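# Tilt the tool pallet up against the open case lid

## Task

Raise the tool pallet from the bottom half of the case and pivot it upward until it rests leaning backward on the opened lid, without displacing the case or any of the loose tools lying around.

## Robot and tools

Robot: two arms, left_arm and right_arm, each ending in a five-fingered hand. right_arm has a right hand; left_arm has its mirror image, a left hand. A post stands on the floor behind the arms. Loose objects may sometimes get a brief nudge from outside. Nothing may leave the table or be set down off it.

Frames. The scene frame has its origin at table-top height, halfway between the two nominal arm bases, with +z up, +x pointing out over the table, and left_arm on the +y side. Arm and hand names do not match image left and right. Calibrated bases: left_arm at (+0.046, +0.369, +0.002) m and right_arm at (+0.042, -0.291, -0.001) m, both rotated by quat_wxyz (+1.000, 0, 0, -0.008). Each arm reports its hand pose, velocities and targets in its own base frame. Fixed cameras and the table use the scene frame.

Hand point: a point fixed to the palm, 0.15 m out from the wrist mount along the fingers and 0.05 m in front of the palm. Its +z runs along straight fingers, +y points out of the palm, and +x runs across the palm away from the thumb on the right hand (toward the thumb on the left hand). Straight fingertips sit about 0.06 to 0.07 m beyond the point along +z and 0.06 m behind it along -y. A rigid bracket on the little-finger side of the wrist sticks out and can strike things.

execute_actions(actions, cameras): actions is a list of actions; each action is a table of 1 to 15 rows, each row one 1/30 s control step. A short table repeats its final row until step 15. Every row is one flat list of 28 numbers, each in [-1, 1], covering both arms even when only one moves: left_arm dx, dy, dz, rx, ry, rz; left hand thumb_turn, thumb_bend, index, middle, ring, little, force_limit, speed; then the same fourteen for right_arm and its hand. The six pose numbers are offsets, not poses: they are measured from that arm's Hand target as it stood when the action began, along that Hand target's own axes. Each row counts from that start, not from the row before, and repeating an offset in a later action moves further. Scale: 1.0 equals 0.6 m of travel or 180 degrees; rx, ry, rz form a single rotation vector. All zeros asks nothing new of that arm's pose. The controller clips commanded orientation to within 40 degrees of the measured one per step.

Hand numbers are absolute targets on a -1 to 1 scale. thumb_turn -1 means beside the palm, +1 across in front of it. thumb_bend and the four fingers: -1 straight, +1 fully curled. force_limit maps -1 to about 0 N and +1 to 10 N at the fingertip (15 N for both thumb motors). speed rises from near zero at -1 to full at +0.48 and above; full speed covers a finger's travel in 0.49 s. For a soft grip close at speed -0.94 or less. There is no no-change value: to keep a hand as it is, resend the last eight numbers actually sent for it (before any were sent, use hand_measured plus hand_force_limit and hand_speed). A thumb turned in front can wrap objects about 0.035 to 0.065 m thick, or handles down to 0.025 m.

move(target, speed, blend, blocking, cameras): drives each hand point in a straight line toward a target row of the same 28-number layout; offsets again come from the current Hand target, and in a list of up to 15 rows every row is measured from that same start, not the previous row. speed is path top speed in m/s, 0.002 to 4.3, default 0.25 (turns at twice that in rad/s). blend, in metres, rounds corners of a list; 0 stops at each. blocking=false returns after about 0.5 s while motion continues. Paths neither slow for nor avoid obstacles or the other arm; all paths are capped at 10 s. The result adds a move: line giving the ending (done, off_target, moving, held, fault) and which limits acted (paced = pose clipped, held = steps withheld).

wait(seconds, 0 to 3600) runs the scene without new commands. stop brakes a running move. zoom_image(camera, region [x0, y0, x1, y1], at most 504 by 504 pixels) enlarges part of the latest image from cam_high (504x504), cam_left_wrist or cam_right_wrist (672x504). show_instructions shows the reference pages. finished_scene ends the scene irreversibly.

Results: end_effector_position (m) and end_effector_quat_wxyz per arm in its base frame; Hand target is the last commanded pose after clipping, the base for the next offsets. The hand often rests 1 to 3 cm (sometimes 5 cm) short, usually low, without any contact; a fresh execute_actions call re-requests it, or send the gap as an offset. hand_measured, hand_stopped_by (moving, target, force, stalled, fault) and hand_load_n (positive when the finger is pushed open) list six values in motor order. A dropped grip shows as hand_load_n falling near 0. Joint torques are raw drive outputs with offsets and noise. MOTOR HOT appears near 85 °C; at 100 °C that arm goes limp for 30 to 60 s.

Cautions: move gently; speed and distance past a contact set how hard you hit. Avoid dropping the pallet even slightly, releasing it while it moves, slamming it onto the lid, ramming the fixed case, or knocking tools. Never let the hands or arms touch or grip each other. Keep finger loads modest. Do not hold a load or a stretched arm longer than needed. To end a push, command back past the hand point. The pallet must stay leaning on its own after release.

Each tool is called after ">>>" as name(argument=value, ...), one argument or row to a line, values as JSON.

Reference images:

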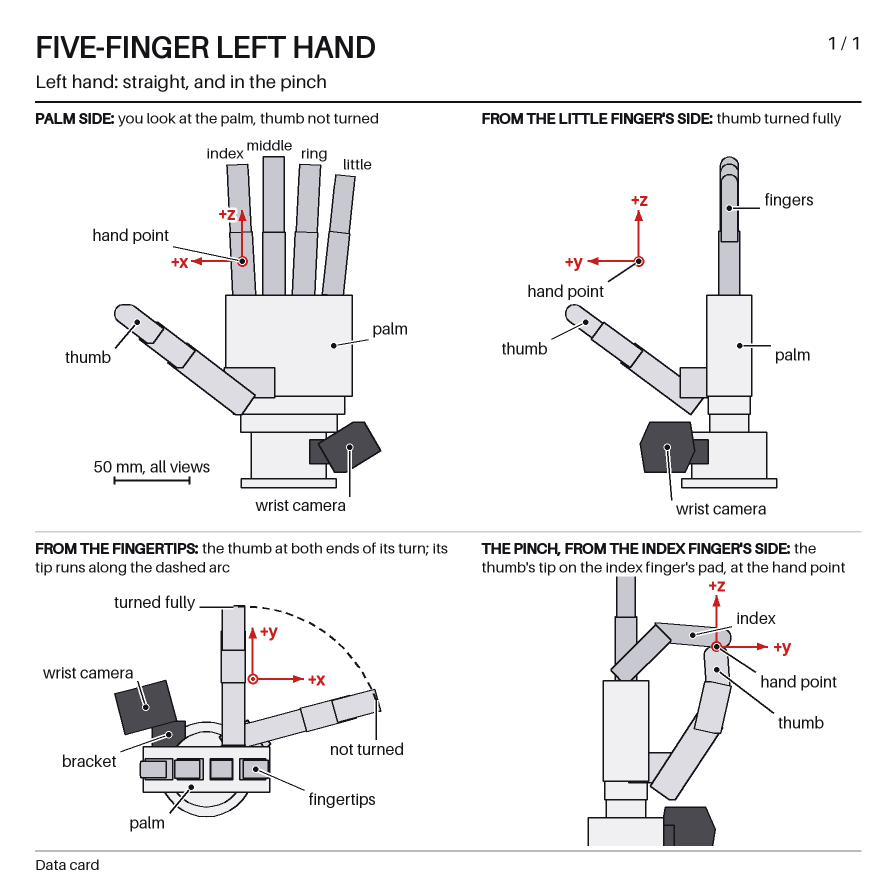

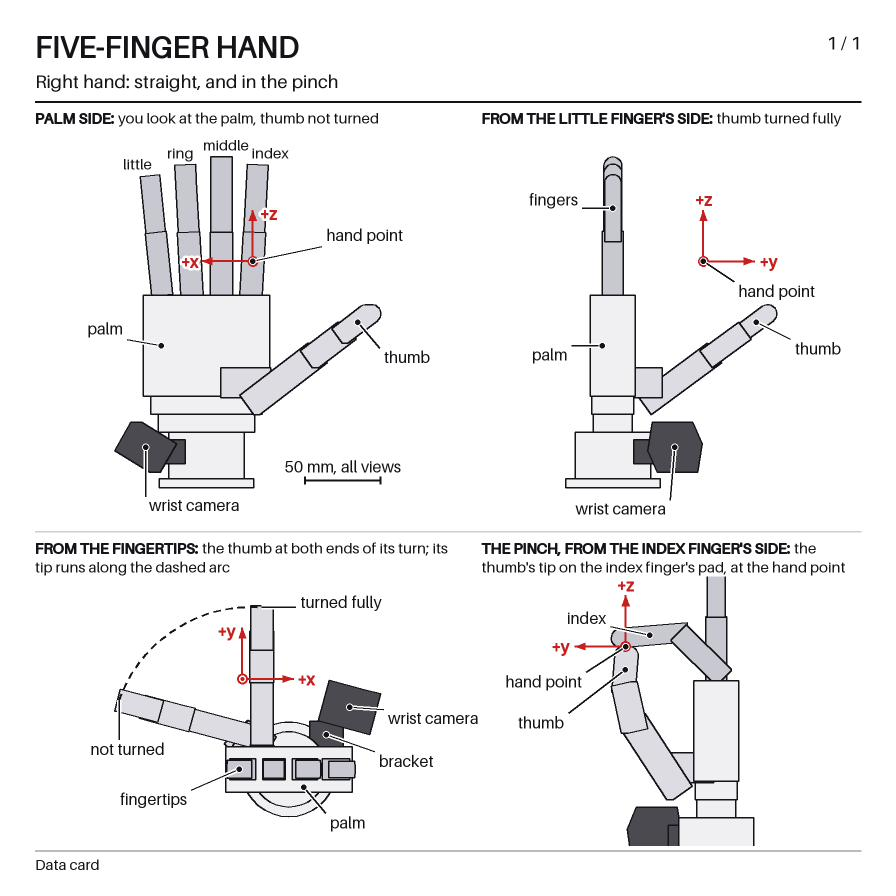

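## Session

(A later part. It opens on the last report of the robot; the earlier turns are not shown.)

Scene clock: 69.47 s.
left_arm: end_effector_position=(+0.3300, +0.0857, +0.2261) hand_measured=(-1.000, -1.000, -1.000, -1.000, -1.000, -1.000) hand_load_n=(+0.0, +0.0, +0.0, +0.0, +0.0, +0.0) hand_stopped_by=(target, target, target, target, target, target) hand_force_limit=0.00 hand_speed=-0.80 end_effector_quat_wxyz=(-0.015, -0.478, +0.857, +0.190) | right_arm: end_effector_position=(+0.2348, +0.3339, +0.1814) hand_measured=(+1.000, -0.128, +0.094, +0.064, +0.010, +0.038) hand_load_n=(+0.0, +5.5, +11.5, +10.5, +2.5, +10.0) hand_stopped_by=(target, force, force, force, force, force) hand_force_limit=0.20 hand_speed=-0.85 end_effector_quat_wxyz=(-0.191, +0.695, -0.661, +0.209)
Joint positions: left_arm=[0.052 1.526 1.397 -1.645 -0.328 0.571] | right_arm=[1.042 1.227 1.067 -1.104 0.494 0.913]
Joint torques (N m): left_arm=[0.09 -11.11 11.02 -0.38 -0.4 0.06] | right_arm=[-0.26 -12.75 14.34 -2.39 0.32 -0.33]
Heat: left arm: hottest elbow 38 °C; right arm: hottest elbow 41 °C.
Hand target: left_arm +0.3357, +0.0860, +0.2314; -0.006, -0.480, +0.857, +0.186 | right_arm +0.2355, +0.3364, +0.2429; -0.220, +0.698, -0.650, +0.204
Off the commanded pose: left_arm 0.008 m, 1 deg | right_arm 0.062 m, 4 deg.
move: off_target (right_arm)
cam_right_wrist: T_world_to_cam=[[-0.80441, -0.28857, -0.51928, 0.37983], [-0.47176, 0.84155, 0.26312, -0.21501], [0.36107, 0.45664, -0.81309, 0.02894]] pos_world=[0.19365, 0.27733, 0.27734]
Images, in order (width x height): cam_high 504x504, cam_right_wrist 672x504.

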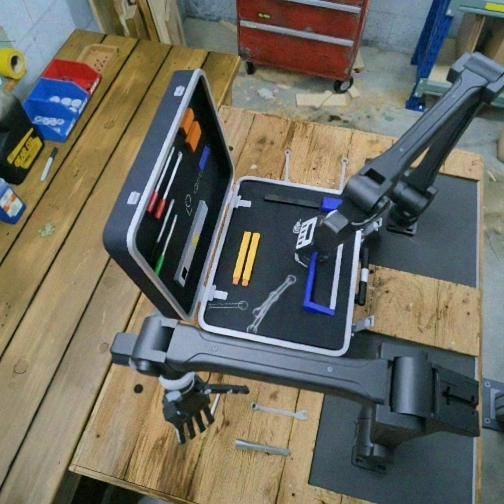

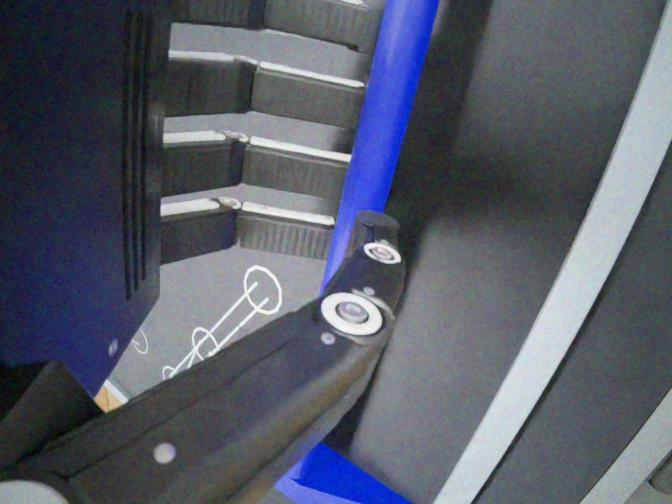

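>>> move(
  target=[0,0,0,0,0,0,-1,-1,-1,-1,-1,-1,0,-0.8,0,-0.0143,-0.0205,0,0,0,1,0.3,0.3,0.3,0.3,0.3,0.2,-0.85],
  speed=0.05,
  cameras=["cam_right_wrist","cam_high"],
)

>>> zoom_image(
  camera="cam_high",
  region=[280, 180, 400, 360],
)

Scene clock: 70.83 s.
left_arm: end_effector_position=(+0.3300, +0.0857, +0.2261) hand_measured=(-1.000, -1.000, -1.000, -1.000, -1.000, -1.000) hand_load_n=(+0.0, +0.0, +0.0, +0.0, +0.0, +0.0) hand_stopped_by=(target, target, target, target, target, target) hand_force_limit=0.00 hand_speed=-0.80 end_effector_quat_wxyz=(-0.015, -0.478, +0.857, +0.190) | right_arm: end_effector_position=(+0.2356, +0.3339, +0.1919) hand_measured=(+1.000, -0.128, +0.094, +0.064, +0.010, +0.038) hand_load_n=(+0.0, +4.0, +11.5, +11.5, +4.0, +12.5) hand_stopped_by=(target, force, force, force, force, force) hand_force_limit=0.20 hand_speed=-0.85 end_effector_quat_wxyz=(-0.187, +0.695, -0.661, +0.210)
Joint positions: left_arm=[0.052 1.526 1.397 -1.645 -0.328 0.571] | right_arm=[1.039 1.23 1.097 -1.14 0.493 0.914]
Joint torques (N m): left_arm=[-0.03 -11.63 11.02 -0.42 -0.4 0.05] | right_arm=[0.03 -13.16 14.89 -2.36 0.35 -0.35]
Heat: left arm: hottest elbow 38 °C; right arm: hottest elbow 41 °C.
Hand target: left_arm +0.3357, +0.0860, +0.2314; -0.006, -0.480, +0.857, +0.186 | right_arm +0.2355, +0.3364, +0.2580; -0.220, +0.698, -0.650, +0.204
Off the commanded pose: left_arm 0.008 m, 1 deg | right_arm 0.066 m, 4 deg.
move: off_target (right_arm)
cam_right_wrist: T_world_to_cam=[[-0.8076, -0.28906, -0.51404, 0.38588], [-0.46806, 0.84442, 0.26053, -0.21859], [0.35875, 0.451, -0.81725, 0.04031]] pos_world=[0.19486, 0.27795, 0.28825]
Images, in order (width x height): cam_high 504x504, cam_right_wrist 672x504.

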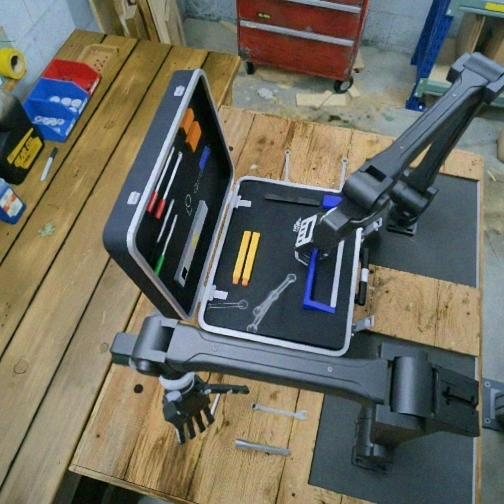

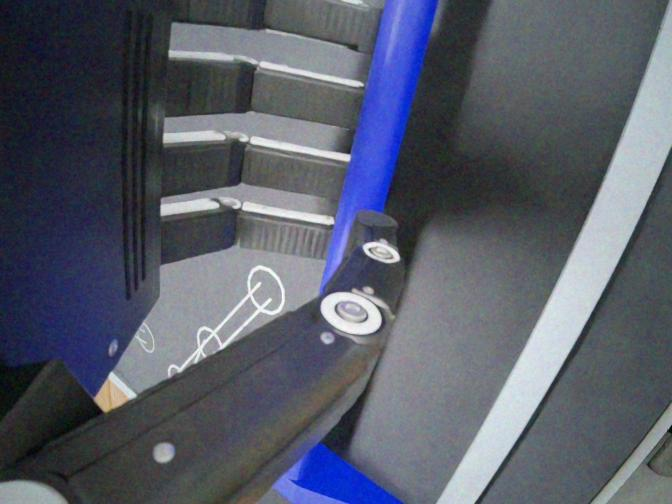

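Scaled by 2.800 from the camera's image (finer frame: 720x720).

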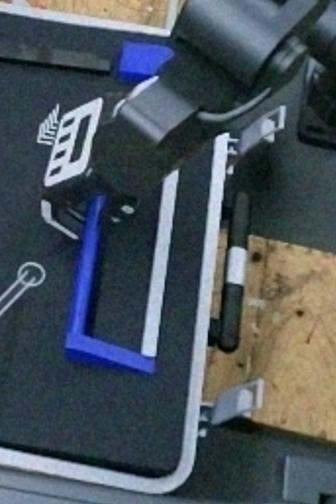

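>>> move(
  target=[0,0,0,0,0,0,-1,-1,-1,-1,-1,-1,0,-0.8,0.001,-0.0408,-0.0345,-0.0444,0,0,1,0.3,0.3,0.3,0.3,0.3,0.2,-0.85],
  speed=0.05,
  cameras=["cam_right_wrist","cam_high"],
)

Scene clock: 73.53 s.
left_arm: end_effector_position=(+0.3300, +0.0857, +0.2261) hand_measured=(-1.000, -1.000, -1.000, -1.000, -1.000, -1.000) hand_load_n=(+0.0, +0.0, +0.0, +0.0, +0.0, +0.0) hand_stopped_by=(target, target, target, target, target, target) hand_force_limit=0.00 hand_speed=-0.80 end_effector_quat_wxyz=(-0.015, -0.478, +0.857, +0.190) | right_arm: end_effector_position=(+0.2416, +0.3338, +0.2157) hand_measured=(+1.000, -0.128, +0.094, +0.064, +0.010, +0.038) hand_load_n=(+0.0, +6.5, +8.5, +11.5, +5.5, +14.5) hand_stopped_by=(target, force, force, force, force, force) hand_force_limit=0.20 hand_speed=-0.85 end_effector_quat_wxyz=(-0.128, +0.709, -0.674, +0.165)
Joint positions: left_arm=[0.052 1.526 1.397 -1.645 -0.328 0.571] | right_arm=[0.964 1.3 1.242 -1.298 0.364 0.873]
Joint torques (N m): left_arm=[-0.26 -11.22 10.99 -0.39 -0.39 0.04] | right_arm=[-0.32 -14.27 15.65 -2.3 0.19 -0.33]
Heat: left arm: hottest elbow 38 °C; right arm: hottest elbow 42 °C.
Hand target: left_arm +0.3357, +0.0860, +0.2314; -0.006, -0.480, +0.857, +0.186 | right_arm +0.2437, +0.3364, +0.2890; -0.171, +0.712, -0.663, +0.159
Off the commanded pose: left_arm 0.008 m, 1 deg | right_arm 0.073 m, 5 deg.
move: off_target (right_arm)
cam_right_wrist: T_world_to_cam=[[-0.87748, -0.29368, -0.37917, 0.39229], [-0.41913, 0.85387, 0.3086, -0.24738], [0.23313, 0.42971, -0.87235, 0.10694]] pos_world=[0.21561, 0.28049, 0.31838]
Images, in order (width x height): cam_high 504x504, cam_right_wrist 672x504.

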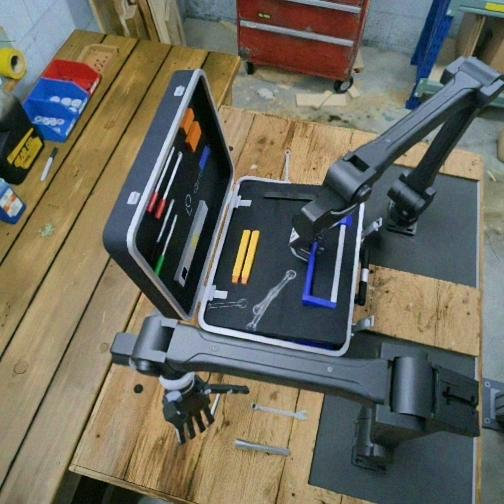

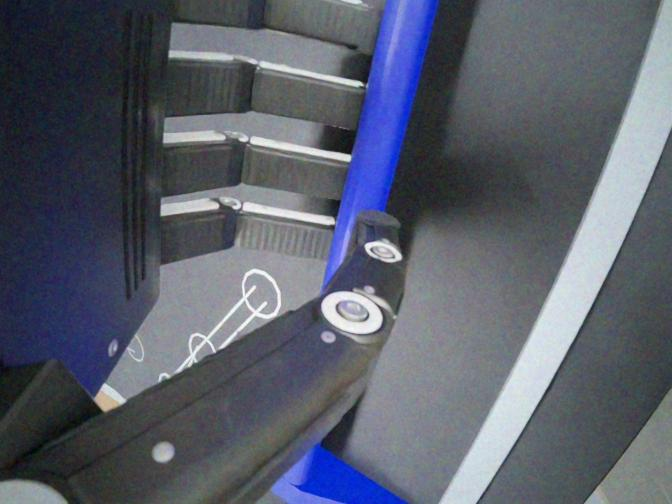

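>>> move(
  target=[0,0,0,0,0,0,-1,-1,-1,-1,-1,-1,0,-0.8,0.0022,-0.0615,-0.0518,-0.0556,-0.011,0,1,0.3,0.33,0.3,0.33,0.3,0.75,-0.85],
  speed=0.05,
  cameras=["cam_right_wrist","cam_high"],
)

Scene clock: 76.40 s.
left_arm: end_effector_position=(+0.3300, +0.0857, +0.2261) hand_measured=(-1.000, -1.000, -1.000, -1.000, -1.000, -1.000) hand_load_n=(+0.0, +0.0, +0.0, +0.0, +0.0, +0.0) hand_stopped_by=(target, target, target, target, target, target) hand_force_limit=0.00 hand_speed=-0.80 end_effector_quat_wxyz=(-0.015, -0.478, +0.857, +0.190) | right_arm: end_effector_position=(+0.2559, +0.3335, +0.2538) hand_measured=(+1.000, -0.128, +0.094, +0.064, +0.020, +0.038) hand_load_n=(+0.0, +8.0, +8.5, +10.0, +6.5, +11.0) hand_stopped_by=(target, force, force, force, force, force) hand_force_limit=0.75 hand_speed=-0.85 end_effector_quat_wxyz=(-0.059, +0.727, -0.678, +0.091)
Joint positions: left_arm=[0.052 1.526 1.397 -1.645 -0.328 0.571] | right_arm=[0.853 1.41 1.452 -1.5 0.186 0.773]
Joint torques (N m): left_arm=[-0.03 -11.4 11.03 -0.44 -0.4 0.05] | right_arm=[-0.91 -15.97 16.66 -1.91 -0.02 -0.22]
Heat: left arm: hottest elbow 38 °C; right arm: hottest elbow 44 °C.
Hand target: left_arm +0.3357, +0.0860, +0.2314; -0.006, -0.480, +0.857, +0.186 | right_arm +0.2625, +0.3363, +0.3334; -0.120, +0.726, -0.671, +0.088
Off the commanded pose: left_arm 0.008 m, 1 deg | right_arm 0.080 m, 7 deg.
move: off_target (right_arm)
cam_right_wrist: T_world_to_cam=[[-0.93196, -0.30737, -0.1923, 0.39025], [-0.3598, 0.84947, 0.38593, -0.28615], [0.04473, 0.42886, -0.90226, 0.19316]] pos_world=[0.2521, 0.28019, 0.35976]
Images, in order (width x height): cam_high 504x504, cam_right_wrist 672x504.

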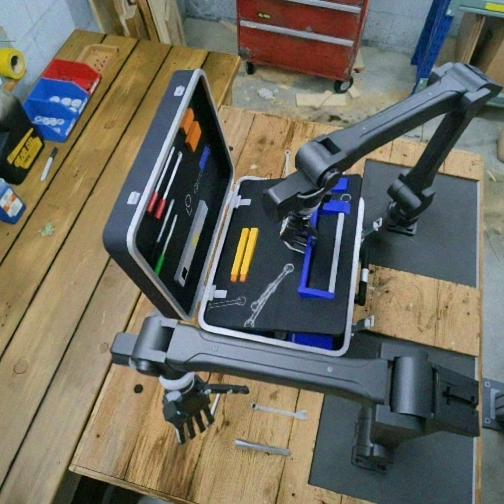

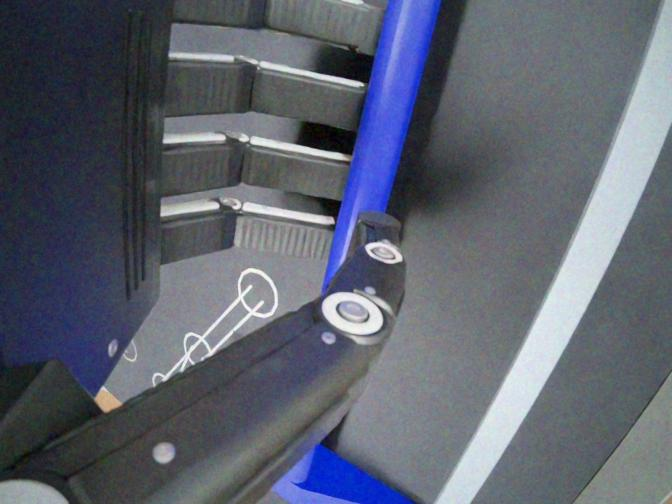

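>>> move(
  target=[
    [0,0,0,0,0,0,-1,-1,-1,-1,-1,-1,0,-0.8,0.001,-0.0478,-0.0412,-0.02,0,0,1,0.3,0.33,0.3,0.33,0.3,0.75,-0.85],
    [0,0,0,0,0,0,-1,-1,-1,-1,-1,-1,0,-0.8,0.0032,-0.1045,-0.0762,-0.039,0,0,1,0.3,0.33,0.3,0.33,0.3,0.75,-0.85],
  ],
  speed=0.05,
  blend=0.02,
  cameras=["cam_right_wrist","cam_high"],
)

Scene clock: 80.50 s.
left_arm: end_effector_position=(+0.3300, +0.0857, +0.2261) hand_measured=(-1.000, -1.000, -1.000, -1.000, -1.000, -1.000) hand_load_n=(+0.0, +0.0, +0.0, +0.0, +0.0, +0.0) hand_stopped_by=(target, target, target, target, target, target) hand_force_limit=0.00 hand_speed=-0.80 end_effector_quat_wxyz=(-0.015, -0.478, +0.857, +0.190) | right_arm: end_effector_position=(+0.2909, +0.3328, +0.3118) hand_measured=(+1.000, -0.126, +0.094, +0.064, +0.022, +0.040) hand_load_n=(+1.0, +0.0, +17.5, +10.0, +1.0, +1.0) hand_stopped_by=(target, force, force, force, force, force) hand_force_limit=0.75 hand_speed=-0.85 end_effector_quat_wxyz=(-0.045, +0.738, -0.672, +0.037)
Joint positions: left_arm=[0.052 1.526 1.397 -1.645 -0.328 0.571] | right_arm=[0.745 1.513 1.704 -1.666 0.066 0.647]
Joint torques (N m): left_arm=[-0.21 -11.46 10.97 -0.46 -0.36 0.04] | right_arm=[-2.32 -17.03 17.29 -0.23 -0.11 -0.09]
Heat: left arm: hottest elbow 38 °C; right arm: hottest elbow 45 °C.
Hand target: left_arm +0.3357, +0.0860, +0.2314; -0.006, -0.480, +0.857, +0.186 | right_arm +0.3094, +0.3363, +0.3953; -0.075, +0.732, -0.675, +0.047
Off the commanded pose: left_arm 0.008 m, 1 deg | right_arm 0.086 m, 4 deg.
joint sent to its limit (right arm) — joint 4 (wrist pitch), lower limit. The joint targets are off in position and orientation.
move: off_target (right_arm); blend cut to 0.0189 m at target 1
cam_right_wrist: T_world_to_cam=[[-0.93824, -0.32594, -0.11606, 0.41804], [-0.3414, 0.81768, 0.46352, -0.31436], [-0.05618, 0.47452, -0.87845, 0.25101]] pos_world=[0.29901, 0.27419, 0.41472]
Images, in order (width x height): cam_high 504x504, cam_right_wrist 672x504.

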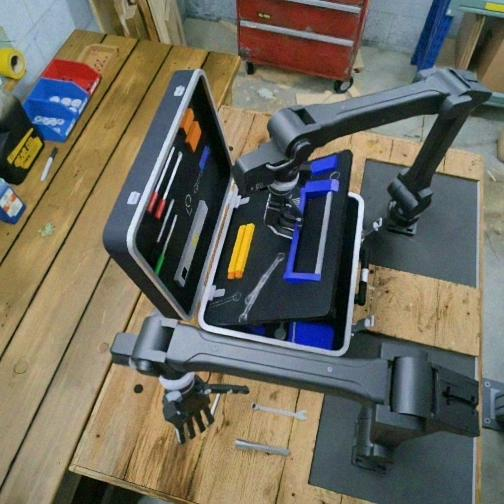

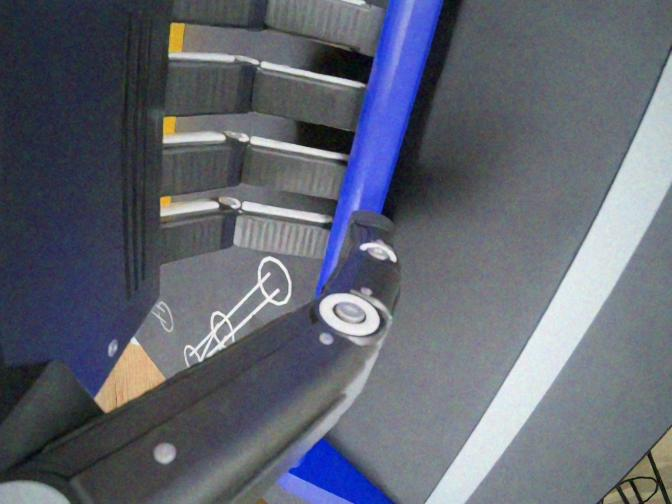

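>>> move(
  target=[0,0,0,0,0,0,-1,-1,-1,-1,-1,-1,0,-0.8,0,0,0,0,0.017,0,1,0.3,0.33,0.3,0.33,0.3,0.75,-0.85],
  speed=0.05,
)

Scene clock: 83.57 s.
left_arm: end_effector_position=(+0.3300, +0.0857, +0.2261) hand_measured=(-1.000, -1.000, -1.000, -1.000, -1.000, -1.000) hand_load_n=(+0.0, +0.0, +0.0, +0.0, +0.0, +0.0) hand_stopped_by=(target, target, target, target, target, target) hand_force_limit=0.00 hand_speed=-0.80 end_effector_quat_wxyz=(-0.015, -0.478, +0.857, +0.190) | right_arm: end_effector_position=(+0.2943, +0.3320, +0.3147) hand_measured=(+1.000, -0.126, +0.094, +0.064, +0.022, +0.040) hand_load_n=(+1.0, +0.0, +18.0, +10.5, +1.5, +2.0) hand_stopped_by=(target, force, force, force, force, force) hand_force_limit=0.75 hand_speed=-0.85 end_effector_quat_wxyz=(-0.049, +0.738, -0.672, +0.045)
Joint positions: left_arm=[0.052 1.526 1.397 -1.645 -0.328 0.571] | right_arm=[0.745 1.513 1.714 -1.666 0.081 0.648]
Joint torques (N m): left_arm=[0.32 -11.52 11.02 -0.39 -0.41 0.05] | right_arm=[-0.97 -17.08 17.03 -0.21 0.6 0.04]
Heat: left arm: hottest elbow 38 °C; right arm: hottest elbow 46 °C.
Hand target: left_arm +0.3357, +0.0860, +0.2314; -0.006, -0.480, +0.857, +0.186 | right_arm +0.3094, +0.3363, +0.3953; -0.057, +0.731, -0.677, +0.066
Off the commanded pose: left_arm 0.008 m, 1 deg | right_arm 0.082 m, 3 deg.
joint sent to its limit (right arm) — joint 4 (wrist pitch), lower limit. The joint targets are off in position and orientation.
move: off_target (right_arm)

>>> move(
  target=[0,0,0,0,0,0,-1,-1,-1,-1,-1,-1,0,-0.8,0,0,0,0,0.022,0,1,0.3,0.33,0.3,0.33,0.3,0.75,-0.85],
  speed=0.05,
  cameras=["cam_right_wrist"],
)

Scene clock: 86.17 s.
left_arm: end_effector_position=(+0.3300, +0.0857, +0.2261) hand_measured=(-1.000, -1.000, -1.000, -1.000, -1.000, -1.000) hand_load_n=(+0.0, +0.0, +0.0, +0.0, +0.0, +0.0) hand_stopped_by=(target, target, target, target, target, target) hand_force_limit=0.00 hand_speed=-0.80 end_effector_quat_wxyz=(-0.015, -0.478, +0.857, +0.190) | right_arm: end_effector_position=(+0.2951, +0.3329, +0.3141) hand_measured=(+1.000, -0.126, +0.094, +0.064, +0.022, +0.038) hand_load_n=(+0.0, +0.0, +15.5, +12.0, +5.5, +8.5) hand_stopped_by=(target, force, force, force, force, force) hand_force_limit=0.75 hand_speed=-0.85 end_effector_quat_wxyz=(-0.050, +0.735, -0.673, +0.064)
Joint positions: left_arm=[0.052 1.526 1.397 -1.645 -0.328 0.571] | right_arm=[0.762 1.513 1.716 -1.666 0.121 0.667]
Joint torques (N m): left_arm=[0.03 -11.75 11 -0.32 -0.4 0.03] | right_arm=[-0.67 -17.32 16.85 -0.2 0.95 -0.01]
Heat: left arm: hottest elbow 38 °C; right arm: hottest elbow 47 °C.
Hand target: left_arm +0.3357, +0.0860, +0.2314; -0.006, -0.480, +0.857, +0.186 | right_arm +0.3094, +0.3363, +0.3953; -0.033, +0.728, -0.678, +0.091
Off the commanded pose: left_arm 0.008 m, 1 deg | right_arm 0.083 m, 4 deg.
joint sent to its limit (right arm) — joint 4 (wrist pitch), lower limit. The joint targets are off in position and orientation.
move: off_target (right_arm)
cam_right_wrist: T_world_to_cam=[[-0.9348, -0.32181, -0.15027, 0.43066], [-0.35499, 0.83354, 0.42332, -0.30269], [-0.01097, 0.44906, -0.89343, 0.25307]] pos_world=[0.29791, 0.27725, 0.41895]

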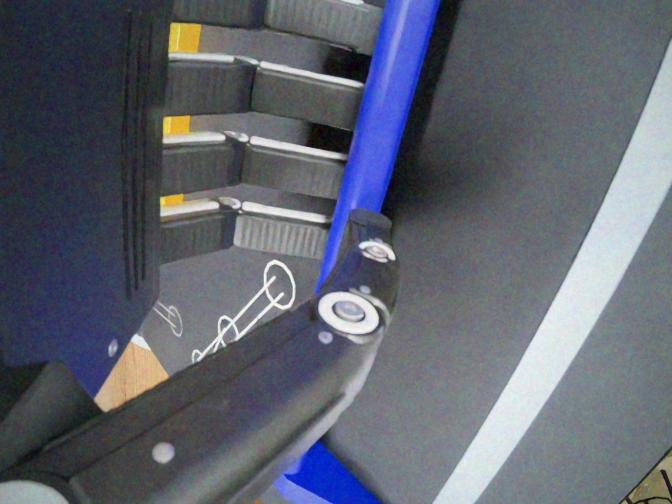

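>>> move(
  target=[0,0,0,0,0,0,-1,-1,-1,-1,-1,-1,0,-0.8,0.0078,-0.0637,-0.0358,0.014,0.003,0,1,0.3,0.33,0.3,0.33,0.3,0.75,-0.85],
  speed=0.05,
  cameras=["cam_right_wrist","cam_high"],
)

Scene clock: 98.93 s.
left_arm: end_effector_position=(+0.3300, +0.0857, +0.2261) hand_measured=(-1.000, -1.000, -1.000, -1.000, -1.000, -1.000) hand_load_n=(+0.0, +0.0, +0.0, -0.5, +0.0, +0.0) hand_stopped_by=(target, target, target, target, target, target) hand_force_limit=0.00 hand_speed=-0.80 end_effector_quat_wxyz=(-0.015, -0.478, +0.857, +0.190) | right_arm: end_effector_position=(+0.3220, +0.3348, +0.3427) hand_measured=(+1.000, -0.126, +0.094, +0.064, +0.022, +0.038) hand_load_n=(+0.5, +0.0, +21.0, +15.5, +6.5, +7.0) hand_stopped_by=(target, force, force, force, force, force) hand_force_limit=0.75 hand_speed=-0.85 end_effector_quat_wxyz=(-0.081, +0.741, -0.661, +0.088)
Joint positions: left_arm=[0.052 1.526 1.397 -1.645 -0.328 0.571] | right_arm=[0.744 1.542 1.829 -1.677 0.159 0.617]
Joint torques (N m): left_arm=[0.26 -11.46 10.91 -0.36 -0.39 0.06] | right_arm=[-1.85 -16.56 17.44 0.36 0.74 0.01]
Heat: left arm: hottest elbow 39 °C; right arm: hottest elbow 50 °C.
Hand target: left_arm +0.3357, +0.0860, +0.2314; -0.006, -0.480, +0.857, +0.186 | right_arm +0.3433, +0.3362, +0.4233; -0.046, +0.727, -0.676, +0.110
Off the commanded pose: left_arm 0.008 m, 1 deg | right_arm 0.084 m, 5 deg.
joint sent to its limit (right arm) — joint 4 (wrist pitch), lower limit. The joint targets are off in position and orientation.
move: off_target (right_arm)
cam_right_wrist: T_world_to_cam=[[-0.91132, -0.34431, -0.22572, 0.4865], [-0.40916, 0.81834, 0.40363, -0.27755], [0.04574, 0.46019, -0.88664, 0.25363]] pos_world=[0.31819, 0.27792, 0.44673]
Images, in order (width x height): cam_high 504x504, cam_right_wrist 672x504.

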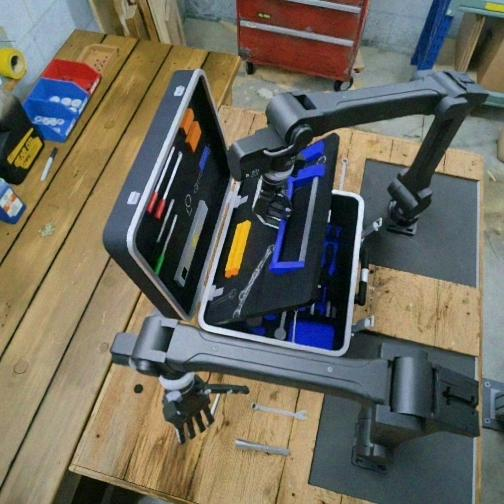

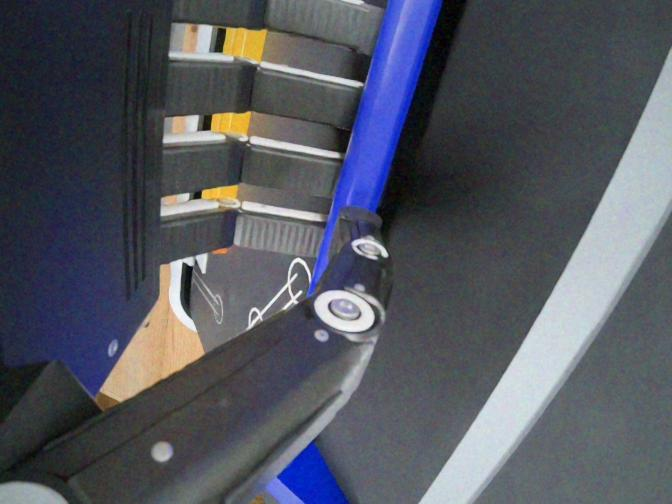

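>>> move(
  target=[0,0,0,0,0,0,-1,-1,-1,-1,-1,-1,0,-0.8,0,0,0,0,0.035,0,1,0.3,0.33,0.3,0.33,0.3,0.75,-0.85],
  speed=0.05,
)

Scene clock: 102.73 s.
left_arm: end_effector_position=(+0.3300, +0.0857, +0.2261) hand_measured=(-1.000, -1.000, -1.000, -1.000, -1.000, -1.000) hand_load_n=(+0.0, +0.0, +0.0, +0.0, +0.0, +0.0) hand_stopped_by=(target, target, target, target, target, target) hand_force_limit=0.00 hand_speed=-0.80 end_effector_quat_wxyz=(-0.015, -0.478, +0.857, +0.190) | right_arm: end_effector_position=(+0.3420, +0.3285, +0.4135) hand_measured=(+1.000, -0.126, +0.094, +0.066, +0.022, +0.040) hand_load_n=(+0.5, +0.0, +0.0, +0.0, +0.0, +0.0) hand_stopped_by=(target, force, force, force, force, force) hand_force_limit=0.75 hand_speed=-0.85 end_effector_quat_wxyz=(-0.163, +0.714, -0.664, +0.148)
Joint positions: left_arm=[0.052 1.526 1.397 -1.645 -0.328 0.571] | right_arm=[0.752 1.503 1.968 -1.677 0.268 0.631]
Joint torques (N m): left_arm=[0.21 -11.75 11 -0.4 -0.37 0.04] | right_arm=[0.62 -10.64 10.04 0.69 0.33 -0.03]
Heat: left arm: hottest elbow 39 °C; right arm: hottest elbow 51 °C.
Hand target: left_arm +0.3357, +0.0860, +0.2314; -0.006, -0.480, +0.857, +0.186 | right_arm +0.3434, +0.3363, +0.4233; -0.009, +0.720, -0.678, +0.150
Off the commanded pose: left_arm 0.008 m, 1 deg | right_arm 0.012 m, 18 deg.
joint sent to its limit (right arm) — joint 4 (wrist pitch), lower limit. The joint targets are off in orientation, not in position.
move: off_target (right_arm)

>>> wait(
  seconds=0.5,
  cameras=["all"],
)

Scene clock: 103.40 s.
left_arm: end_effector_position=(+0.3300, +0.0857, +0.2261) hand_measured=(-1.000, -1.000, -1.000, -1.000, -1.000, -1.000) hand_load_n=(+0.0, +0.0, +0.0, +0.0, +0.0, +0.0) hand_stopped_by=(target, target, target, target, target, target) hand_force_limit=0.00 hand_speed=-0.80 end_effector_quat_wxyz=(-0.015, -0.478, +0.857, +0.190) | right_arm: end_effector_position=(+0.3419, +0.3286, +0.4135) hand_measured=(+1.000, -0.126, +0.094, +0.066, +0.022, +0.040) hand_load_n=(+0.0, +0.0, +0.0, +0.0, +0.0, +0.0) hand_stopped_by=(target, force, force, force, force, force) hand_force_limit=0.75 hand_speed=-0.85 end_effector_quat_wxyz=(-0.163, +0.714, -0.664, +0.148)
Joint positions: left_arm=[0.052 1.526 1.397 -1.645 -0.328 0.571] | right_arm=[0.752 1.503 1.968 -1.677 0.268 0.631]
Joint torques (N m): left_arm=[0.32 -11.22 11.04 -0.31 -0.38 0.06] | right_arm=[0.67 -10.7 10.03 0.7 0.33 -0.03]
Heat: left arm: hottest elbow 39 °C; right arm: hottest elbow 51 °C.
Hand target: left_arm +0.3357, +0.0860, +0.2314; -0.006, -0.480, +0.857, +0.186 | right_arm +0.3434, +0.3363, +0.4233; -0.009, +0.720, -0.678, +0.149
Off the commanded pose: left_arm 0.008 m, 1 deg | right_arm 0.012 m, 18 deg.
wait: 0.50 s; at rest from the start
cam_right_wrist: T_world_to_cam=[[-0.8571, -0.2982, -0.42007, 0.56521], [-0.45759, 0.81526, 0.35491, -0.25523], [0.23664, 0.49641, -0.83521, 0.21993]] pos_world=[0.31561, 0.26745, 0.5117]

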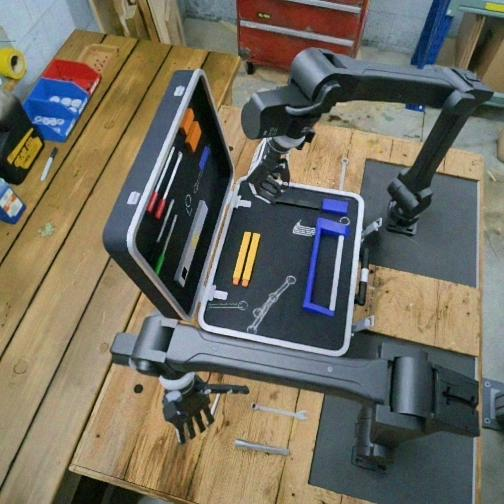

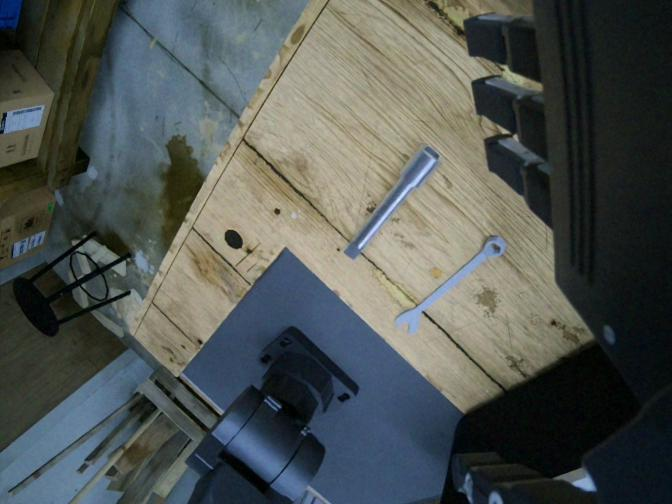

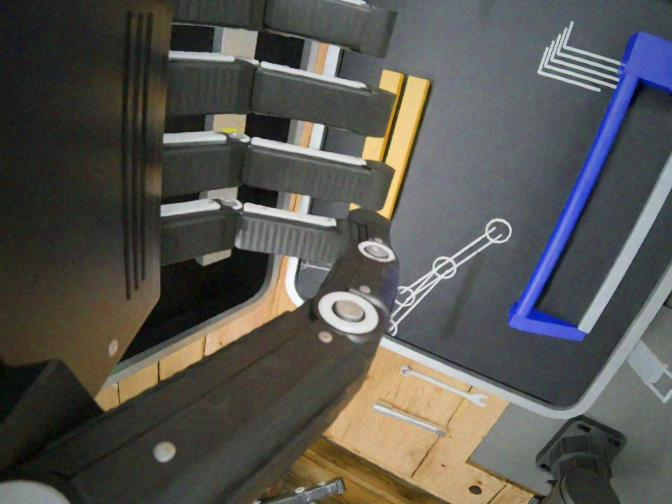

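>>> move(
  target=[0,0,0,0,0,0,-1,-1,-1,-1,-1,-1,0,-0.8,-0.072,0.219,0.2643,0.0415,-0.0652,0.0083,1,-0.45,0.03,0.03,0.03,0.03,-0.3,-0.3],
  speed=0.12,
  cameras=["cam_right_wrist","cam_high"],
)

>>> zoom_image(
  camera="cam_right_wrist",
  region=[340, 60, 540, 260],
)

Scene clock: 107.23 s.
left_arm: end_effector_position=(+0.3300, +0.0857, +0.2261) hand_measured=(-1.000, -1.000, -1.000, -1.000, -1.000, -1.000) hand_load_n=(+0.0, -0.5, +0.0, +0.0, +0.0, +0.0) hand_stopped_by=(target, target, target, target, target, target) hand_force_limit=0.00 hand_speed=-0.80 end_effector_quat_wxyz=(-0.015, -0.478, +0.857, +0.190) | right_arm: end_effector_position=(+0.2533, +0.3333, +0.2307) hand_measured=(+1.000, -0.450, +0.030, +0.030, +0.030, +0.030) hand_load_n=(+0.0, +0.0, +0.0, +0.0, +0.0, +0.0) hand_stopped_by=(target, target, target, target, target, target) hand_force_limit=-0.30 hand_speed=-0.30 end_effector_quat_wxyz=(-0.115, +0.721, -0.672, +0.122)
Joint positions: left_arm=[0.052 1.526 1.397 -1.645 -0.328 0.571] | right_arm=[0.892 1.327 1.307 -1.334 0.259 0.793]
Joint torques (N m): left_arm=[0.44 -11.87 11.03 -0.36 -0.41 0.06] | right_arm=[0.62 -10.58 7.62 1.14 0.09 0.13]
Heat: left arm: hottest elbow 39 °C; right arm: hottest elbow 50 °C.
Hand target: left_arm +0.3357, +0.0860, +0.2314; -0.006, -0.480, +0.857, +0.186 | right_arm +0.2501, +0.3378, +0.2348; -0.127, +0.720, -0.672, +0.119
Off the commanded pose: left_arm 0.008 m, 1 deg | right_arm 0.007 m, 1 deg.
move: done
cam_right_wrist: T_world_to_cam=[[-0.89841, -0.30419, -0.31673, 0.40246], [-0.41259, 0.83169, 0.37156, -0.25541], [0.1504, 0.46449, -0.87271, 0.12709]] pos_world=[0.23708, 0.27582, 0.33329]
Images, in order (width x height): cam_high 504x504, cam_right_wrist 672x504.

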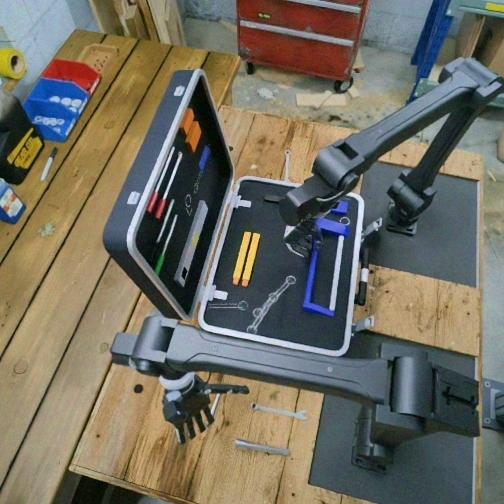

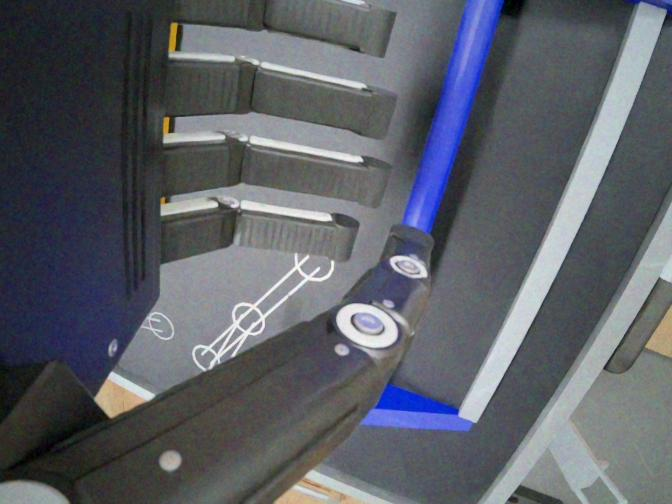

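Scaled by 2.520 from the camera's image (finer frame: 960x720).

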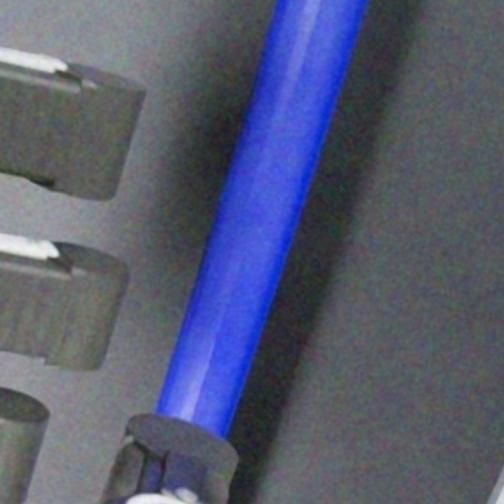

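>>> move(
  target=[0,0,0,0,0,0,-1,-1,-1,-1,-1,-1,0,-0.8,0,0.025,0.0517,0,0,-0.0137,1,-0.45,0.03,0.03,0.03,0.03,-0.3,-0.3],
  speed=0.08,
  cameras=["cam_right_wrist"],
)

>>> zoom_image(
  camera="cam_right_wrist",
  region=[340, 60, 540, 260],
)

Scene clock: 108.63 s.
left_arm: end_effector_position=(+0.3300, +0.0857, +0.2261) hand_measured=(-1.000, -1.000, -1.000, -1.000, -1.000, -1.000) hand_load_n=(+0.0, +0.0, +0.0, +0.0, +0.0, +0.0) hand_stopped_by=(target, target, target, target, target, target) hand_force_limit=0.00 hand_speed=-0.80 end_effector_quat_wxyz=(-0.015, -0.478, +0.857, +0.190) | right_arm: end_effector_position=(+0.2495, +0.3340, +0.2001) hand_measured=(+1.000, -0.450, +0.030, +0.030, +0.030, +0.030) hand_load_n=(+0.0, +0.0, +0.0, +0.0, +0.0, +0.0) hand_stopped_by=(target, target, target, target, target, target) hand_force_limit=-0.30 hand_speed=-0.30 end_effector_quat_wxyz=(-0.117, +0.729, -0.663, +0.122)
Joint positions: left_arm=[0.052 1.526 1.397 -1.645 -0.328 0.571] | right_arm=[0.901 1.325 1.225 -1.247 0.259 0.778]
Joint torques (N m): left_arm=[0.15 -11.34 11.06 -0.35 -0.39 0.04] | right_arm=[0.67 -10.34 7.6 1.13 0.17 -0.05]
Heat: left arm: hottest elbow 39 °C; right arm: hottest elbow 50 °C.
Hand target: left_arm +0.3357, +0.0860, +0.2314; -0.006, -0.480, +0.857, +0.186 | right_arm +0.2466, +0.3376, +0.2006; -0.124, +0.734, -0.656, +0.122
Off the commanded pose: left_arm 0.008 m, 1 deg | right_arm 0.005 m, 1 deg.
move: done
cam_right_wrist: T_world_to_cam=[[-0.88995, -0.32452, -0.32042, 0.39498], [-0.43295, 0.82198, 0.37, -0.23752], [0.14331, 0.46801, -0.87203, 0.10108]] pos_world=[0.23419, 0.27611, 0.30258]

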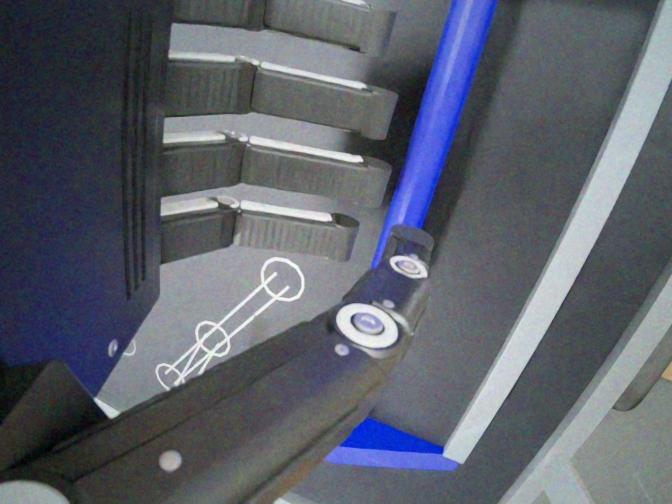

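Scaled by 2.520 from the camera's image (finer frame: 960x720).

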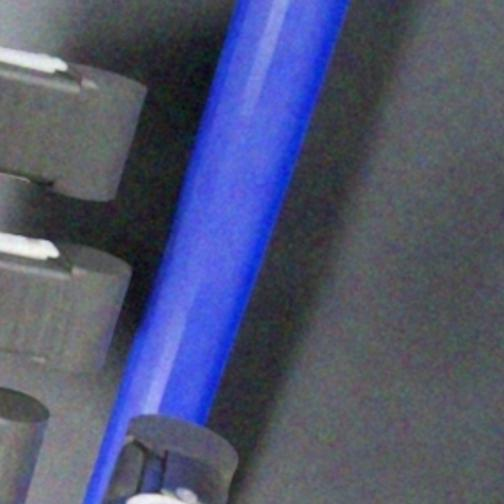

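>>> move(
  target=[0,0,0,0,0,0,-1,-1,-1,-1,-1,-1,0,-0.8,0,0.003,0.0175,0,0,0,1,-0.45,0.03,0.03,0.03,0.03,-0.3,-0.3],
  speed=0.08,
  cameras=["cam_right_wrist"],
)

>>> zoom_image(
  camera="cam_right_wrist",
  region=[340, 60, 540, 260],
)

Scene clock: 112.87 s.
left_arm: end_effector_position=(+0.3300, +0.0857, +0.2261) hand_measured=(-1.000, -1.000, -1.000, -1.000, -1.000, -1.000) hand_load_n=(+0.0, +0.0, +0.0, +0.0, -0.5, +0.0) hand_stopped_by=(target, target, target, target, target, target) hand_force_limit=0.00 hand_speed=-0.80 end_effector_quat_wxyz=(-0.015, -0.478, +0.857, +0.190) | right_arm: end_effector_position=(+0.2499, +0.3343, +0.1918) hand_measured=(+1.000, -0.450, +0.030, +0.030, +0.030, +0.030) hand_load_n=(+0.0, +0.0, +0.0, +0.0, +0.0, +0.0) hand_stopped_by=(target, target, target, target, target, target) hand_force_limit=-0.30 hand_speed=-0.30 end_effector_quat_wxyz=(-0.120, +0.730, -0.662, +0.122)
Joint positions: left_arm=[0.052 1.526 1.397 -1.645 -0.328 0.571] | right_arm=[0.901 1.325 1.202 -1.218 0.259 0.774]
Joint torques (N m): left_arm=[0.09 -11.34 11.06 -0.4 -0.41 0.05] | right_arm=[0.32 -9.58 7.62 1.21 0.15 -0.07]
Heat: left arm: hottest elbow 39 °C; right arm: hottest elbow 50 °C.
Hand target: left_arm +0.3357, +0.0860, +0.2314; -0.006, -0.480, +0.857, +0.186 | right_arm +0.2485, +0.3376, +0.1902; -0.124, +0.734, -0.656, +0.122
Off the commanded pose: left_arm 0.008 m, 1 deg | right_arm 0.004 m, 1 deg.
move: done
cam_right_wrist: T_world_to_cam=[[-0.88734, -0.32687, -0.32524, 0.39385], [-0.43772, 0.81892, 0.37119, -0.23263], [0.14502, 0.47173, -0.86973, 0.09145]] pos_world=[0.23439, 0.2761, 0.29398]

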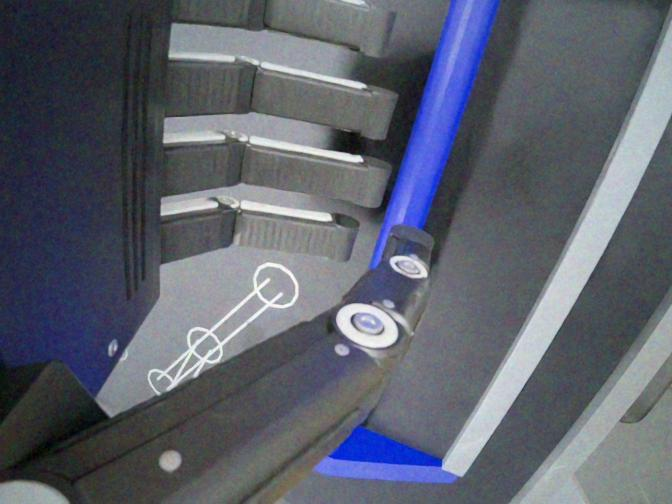

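Scaled by 2.520 from the camera's image (finer frame: 960x720).

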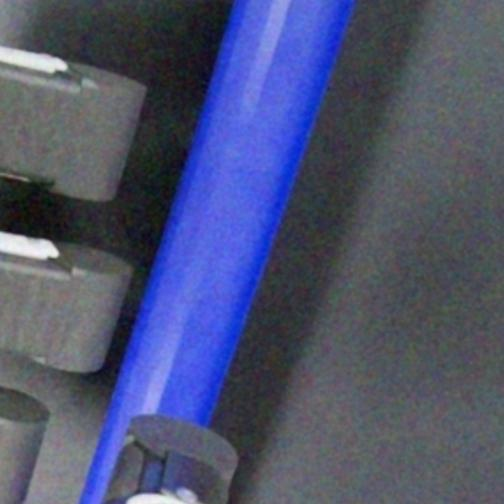

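>>> wait(
  seconds=0,
  cameras=["cam_high"],
)

>>> zoom_image(
  camera="cam_high",
  region=[340, 300, 504, 504],
)

Scene clock: 113.60 s.
left_arm: end_effector_position=(+0.3300, +0.0857, +0.2261) hand_measured=(-1.000, -1.000, -1.000, -1.000, -1.000, -1.000) hand_load_n=(+0.0, +0.0, +0.0, +0.0, +0.0, +0.0) hand_stopped_by=(target, target, target, target, target, target) hand_force_limit=0.00 hand_speed=-0.80 end_effector_quat_wxyz=(-0.015, -0.478, +0.857, +0.190) | right_arm: end_effector_position=(+0.2499, +0.3343, +0.1918) hand_measured=(+1.000, -0.450, +0.030, +0.030, +0.030, +0.030) hand_load_n=(+0.0, +0.0, +0.0, +0.0, +0.0, +0.0) hand_stopped_by=(target, target, target, target, target, target) hand_force_limit=-0.30 hand_speed=-0.30 end_effector_quat_wxyz=(-0.120, +0.730, -0.662, +0.122)
Joint positions: left_arm=[0.052 1.526 1.397 -1.645 -0.328 0.571] | right_arm=[0.901 1.325 1.202 -1.218 0.259 0.773]
Joint torques (N m): left_arm=[0.09 -11.52 10.99 -0.44 -0.42 0.07] | right_arm=[0.32 -9.52 7.58 1.18 0.14 -0.06]
Heat: left arm: hottest elbow 39 °C; right arm: hottest elbow 50 °C.
Hand target: left_arm +0.3357, +0.0860, +0.2314; -0.006, -0.480, +0.857, +0.186 | right_arm +0.2484, +0.3376, +0.1902; -0.124, +0.735, -0.656, +0.122
Off the commanded pose: left_arm 0.008 m, 1 deg | right_arm 0.004 m, 1 deg.

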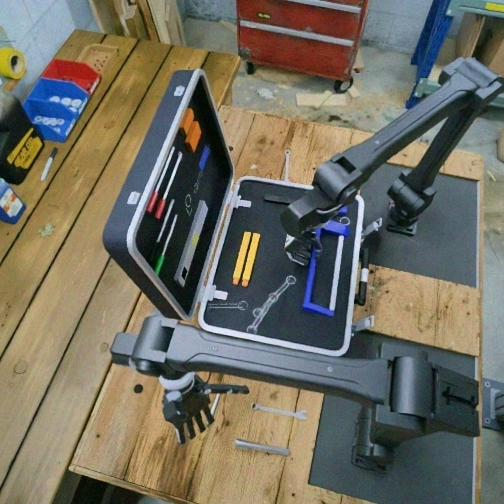

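Scaled by 2.471 from the camera's image (finer frame: 720x720).

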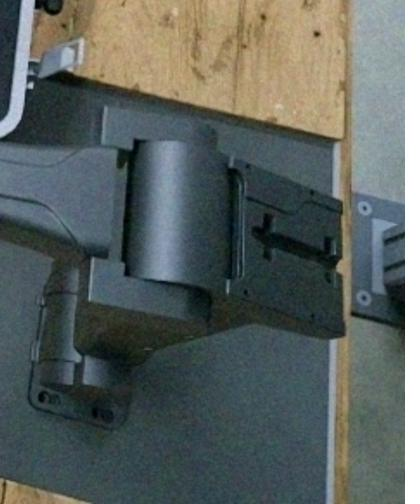

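>>> move(
  target=[0.4313,0.2218,-0.1055,0.1202,0.0171,0.2114,-1,-1,1,1,1,1,0,-0.3,0,0,0,0,0,0,1,-0.45,0.03,0.03,0.03,0.03,-0.3,-0.3],
  speed=0.15,
  cameras=["all"],
)

Scene clock: 118.20 s.
left_arm: end_effector_position=(+0.1051, -0.0867, +0.2917) hand_measured=(-1.000, -1.000, +1.000, +1.000, +1.000, +1.000) hand_load_n=(+0.0, -0.5, +0.0, +0.0, +0.0, +0.0) hand_stopped_by=(target, target, target, target, target, target) hand_force_limit=0.00 hand_speed=-0.30 end_effector_quat_wxyz=(+0.079, -0.173, +0.977, -0.093) | right_arm: end_effector_position=(+0.2499, +0.3343, +0.1918) hand_measured=(+1.000, -0.450, +0.030, +0.030, +0.030, +0.030) hand_load_n=(+0.0, +0.0, +0.0, +0.0, +0.0, +0.0) hand_stopped_by=(target, target, target, target, target, target) hand_force_limit=-0.30 hand_speed=-0.30 end_effector_quat_wxyz=(-0.120, +0.730, -0.662, +0.122)
Joint positions: left_arm=[-0.712 0.716 1.085 -1.696 -0.005 0.51] | right_arm=[0.901 1.325 1.202 -1.218 0.259 0.773]
Joint torques (N m): left_arm=[-0.67 -1.03 8.62 0.28 -0.06 -0.06] | right_arm=[0.32 -9.47 7.6 1.2 0.14 -0.05]
Heat: left arm: hottest elbow 39 °C; right arm: hottest elbow 50 °C.
Hand target: left_arm +0.0989, -0.0849, +0.2898; +0.000, -0.174, +0.985, +0.000 | right_arm +0.2484, +0.3376, +0.1902; -0.124, +0.735, -0.656, +0.122
Off the commanded pose: left_arm 0.007 m, 14 deg | right_arm 0.004 m, 1 deg.
joint sent to its limit (left arm) — joint 4 (wrist pitch), lower limit. The joint targets are off in orientation, not in position.
move: off_target (left_arm)
cam_left_wrist: T_world_to_cam=[[0.00866, -0.99046, 0.13751, -0.11819], [-0.93589, 0.0404, 0.34997, -0.00006], [-0.35219, -0.13172, -0.92661, 0.41323]] pos_world=[0.1465, -0.06262, 0.39918]
cam_right_wrist: T_world_to_cam=[[-0.88721, -0.3272, -0.32526, 0.39391], [-0.43801, 0.8188, 0.37109, -0.2325], [0.14491, 0.4717, -0.86977, 0.0915]] pos_world=[0.23439, 0.2761, 0.29398]

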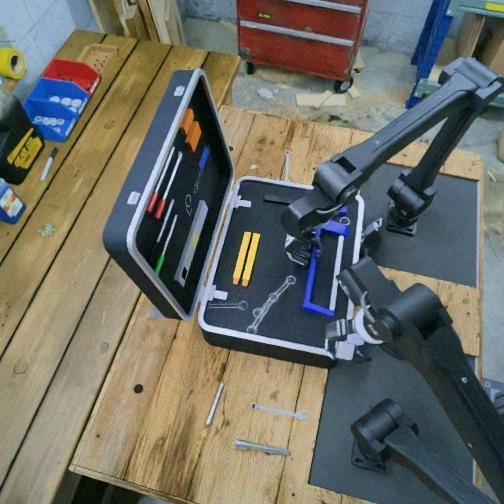

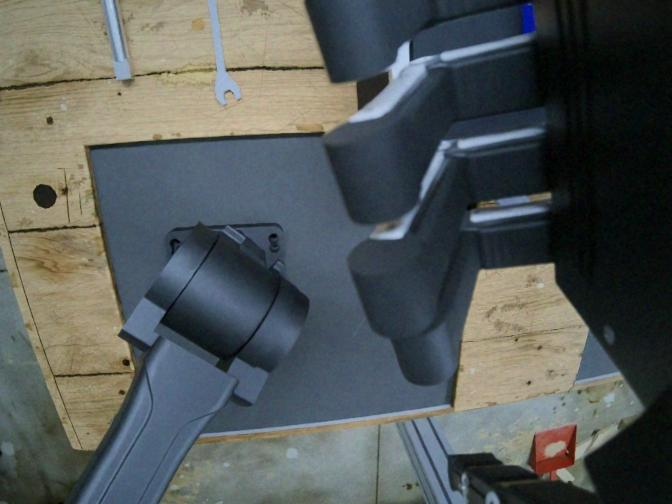

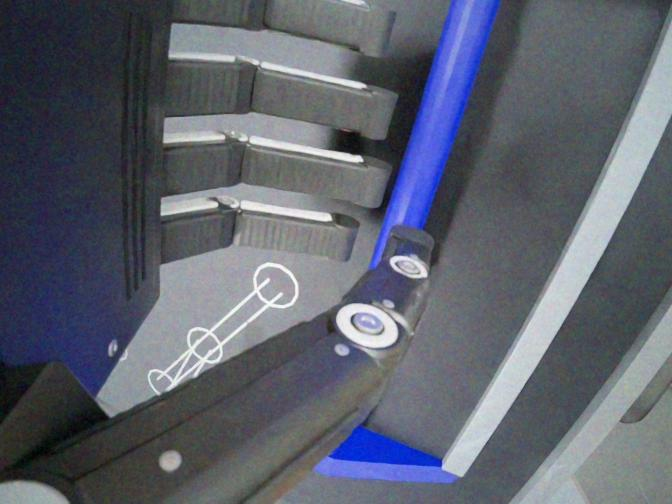

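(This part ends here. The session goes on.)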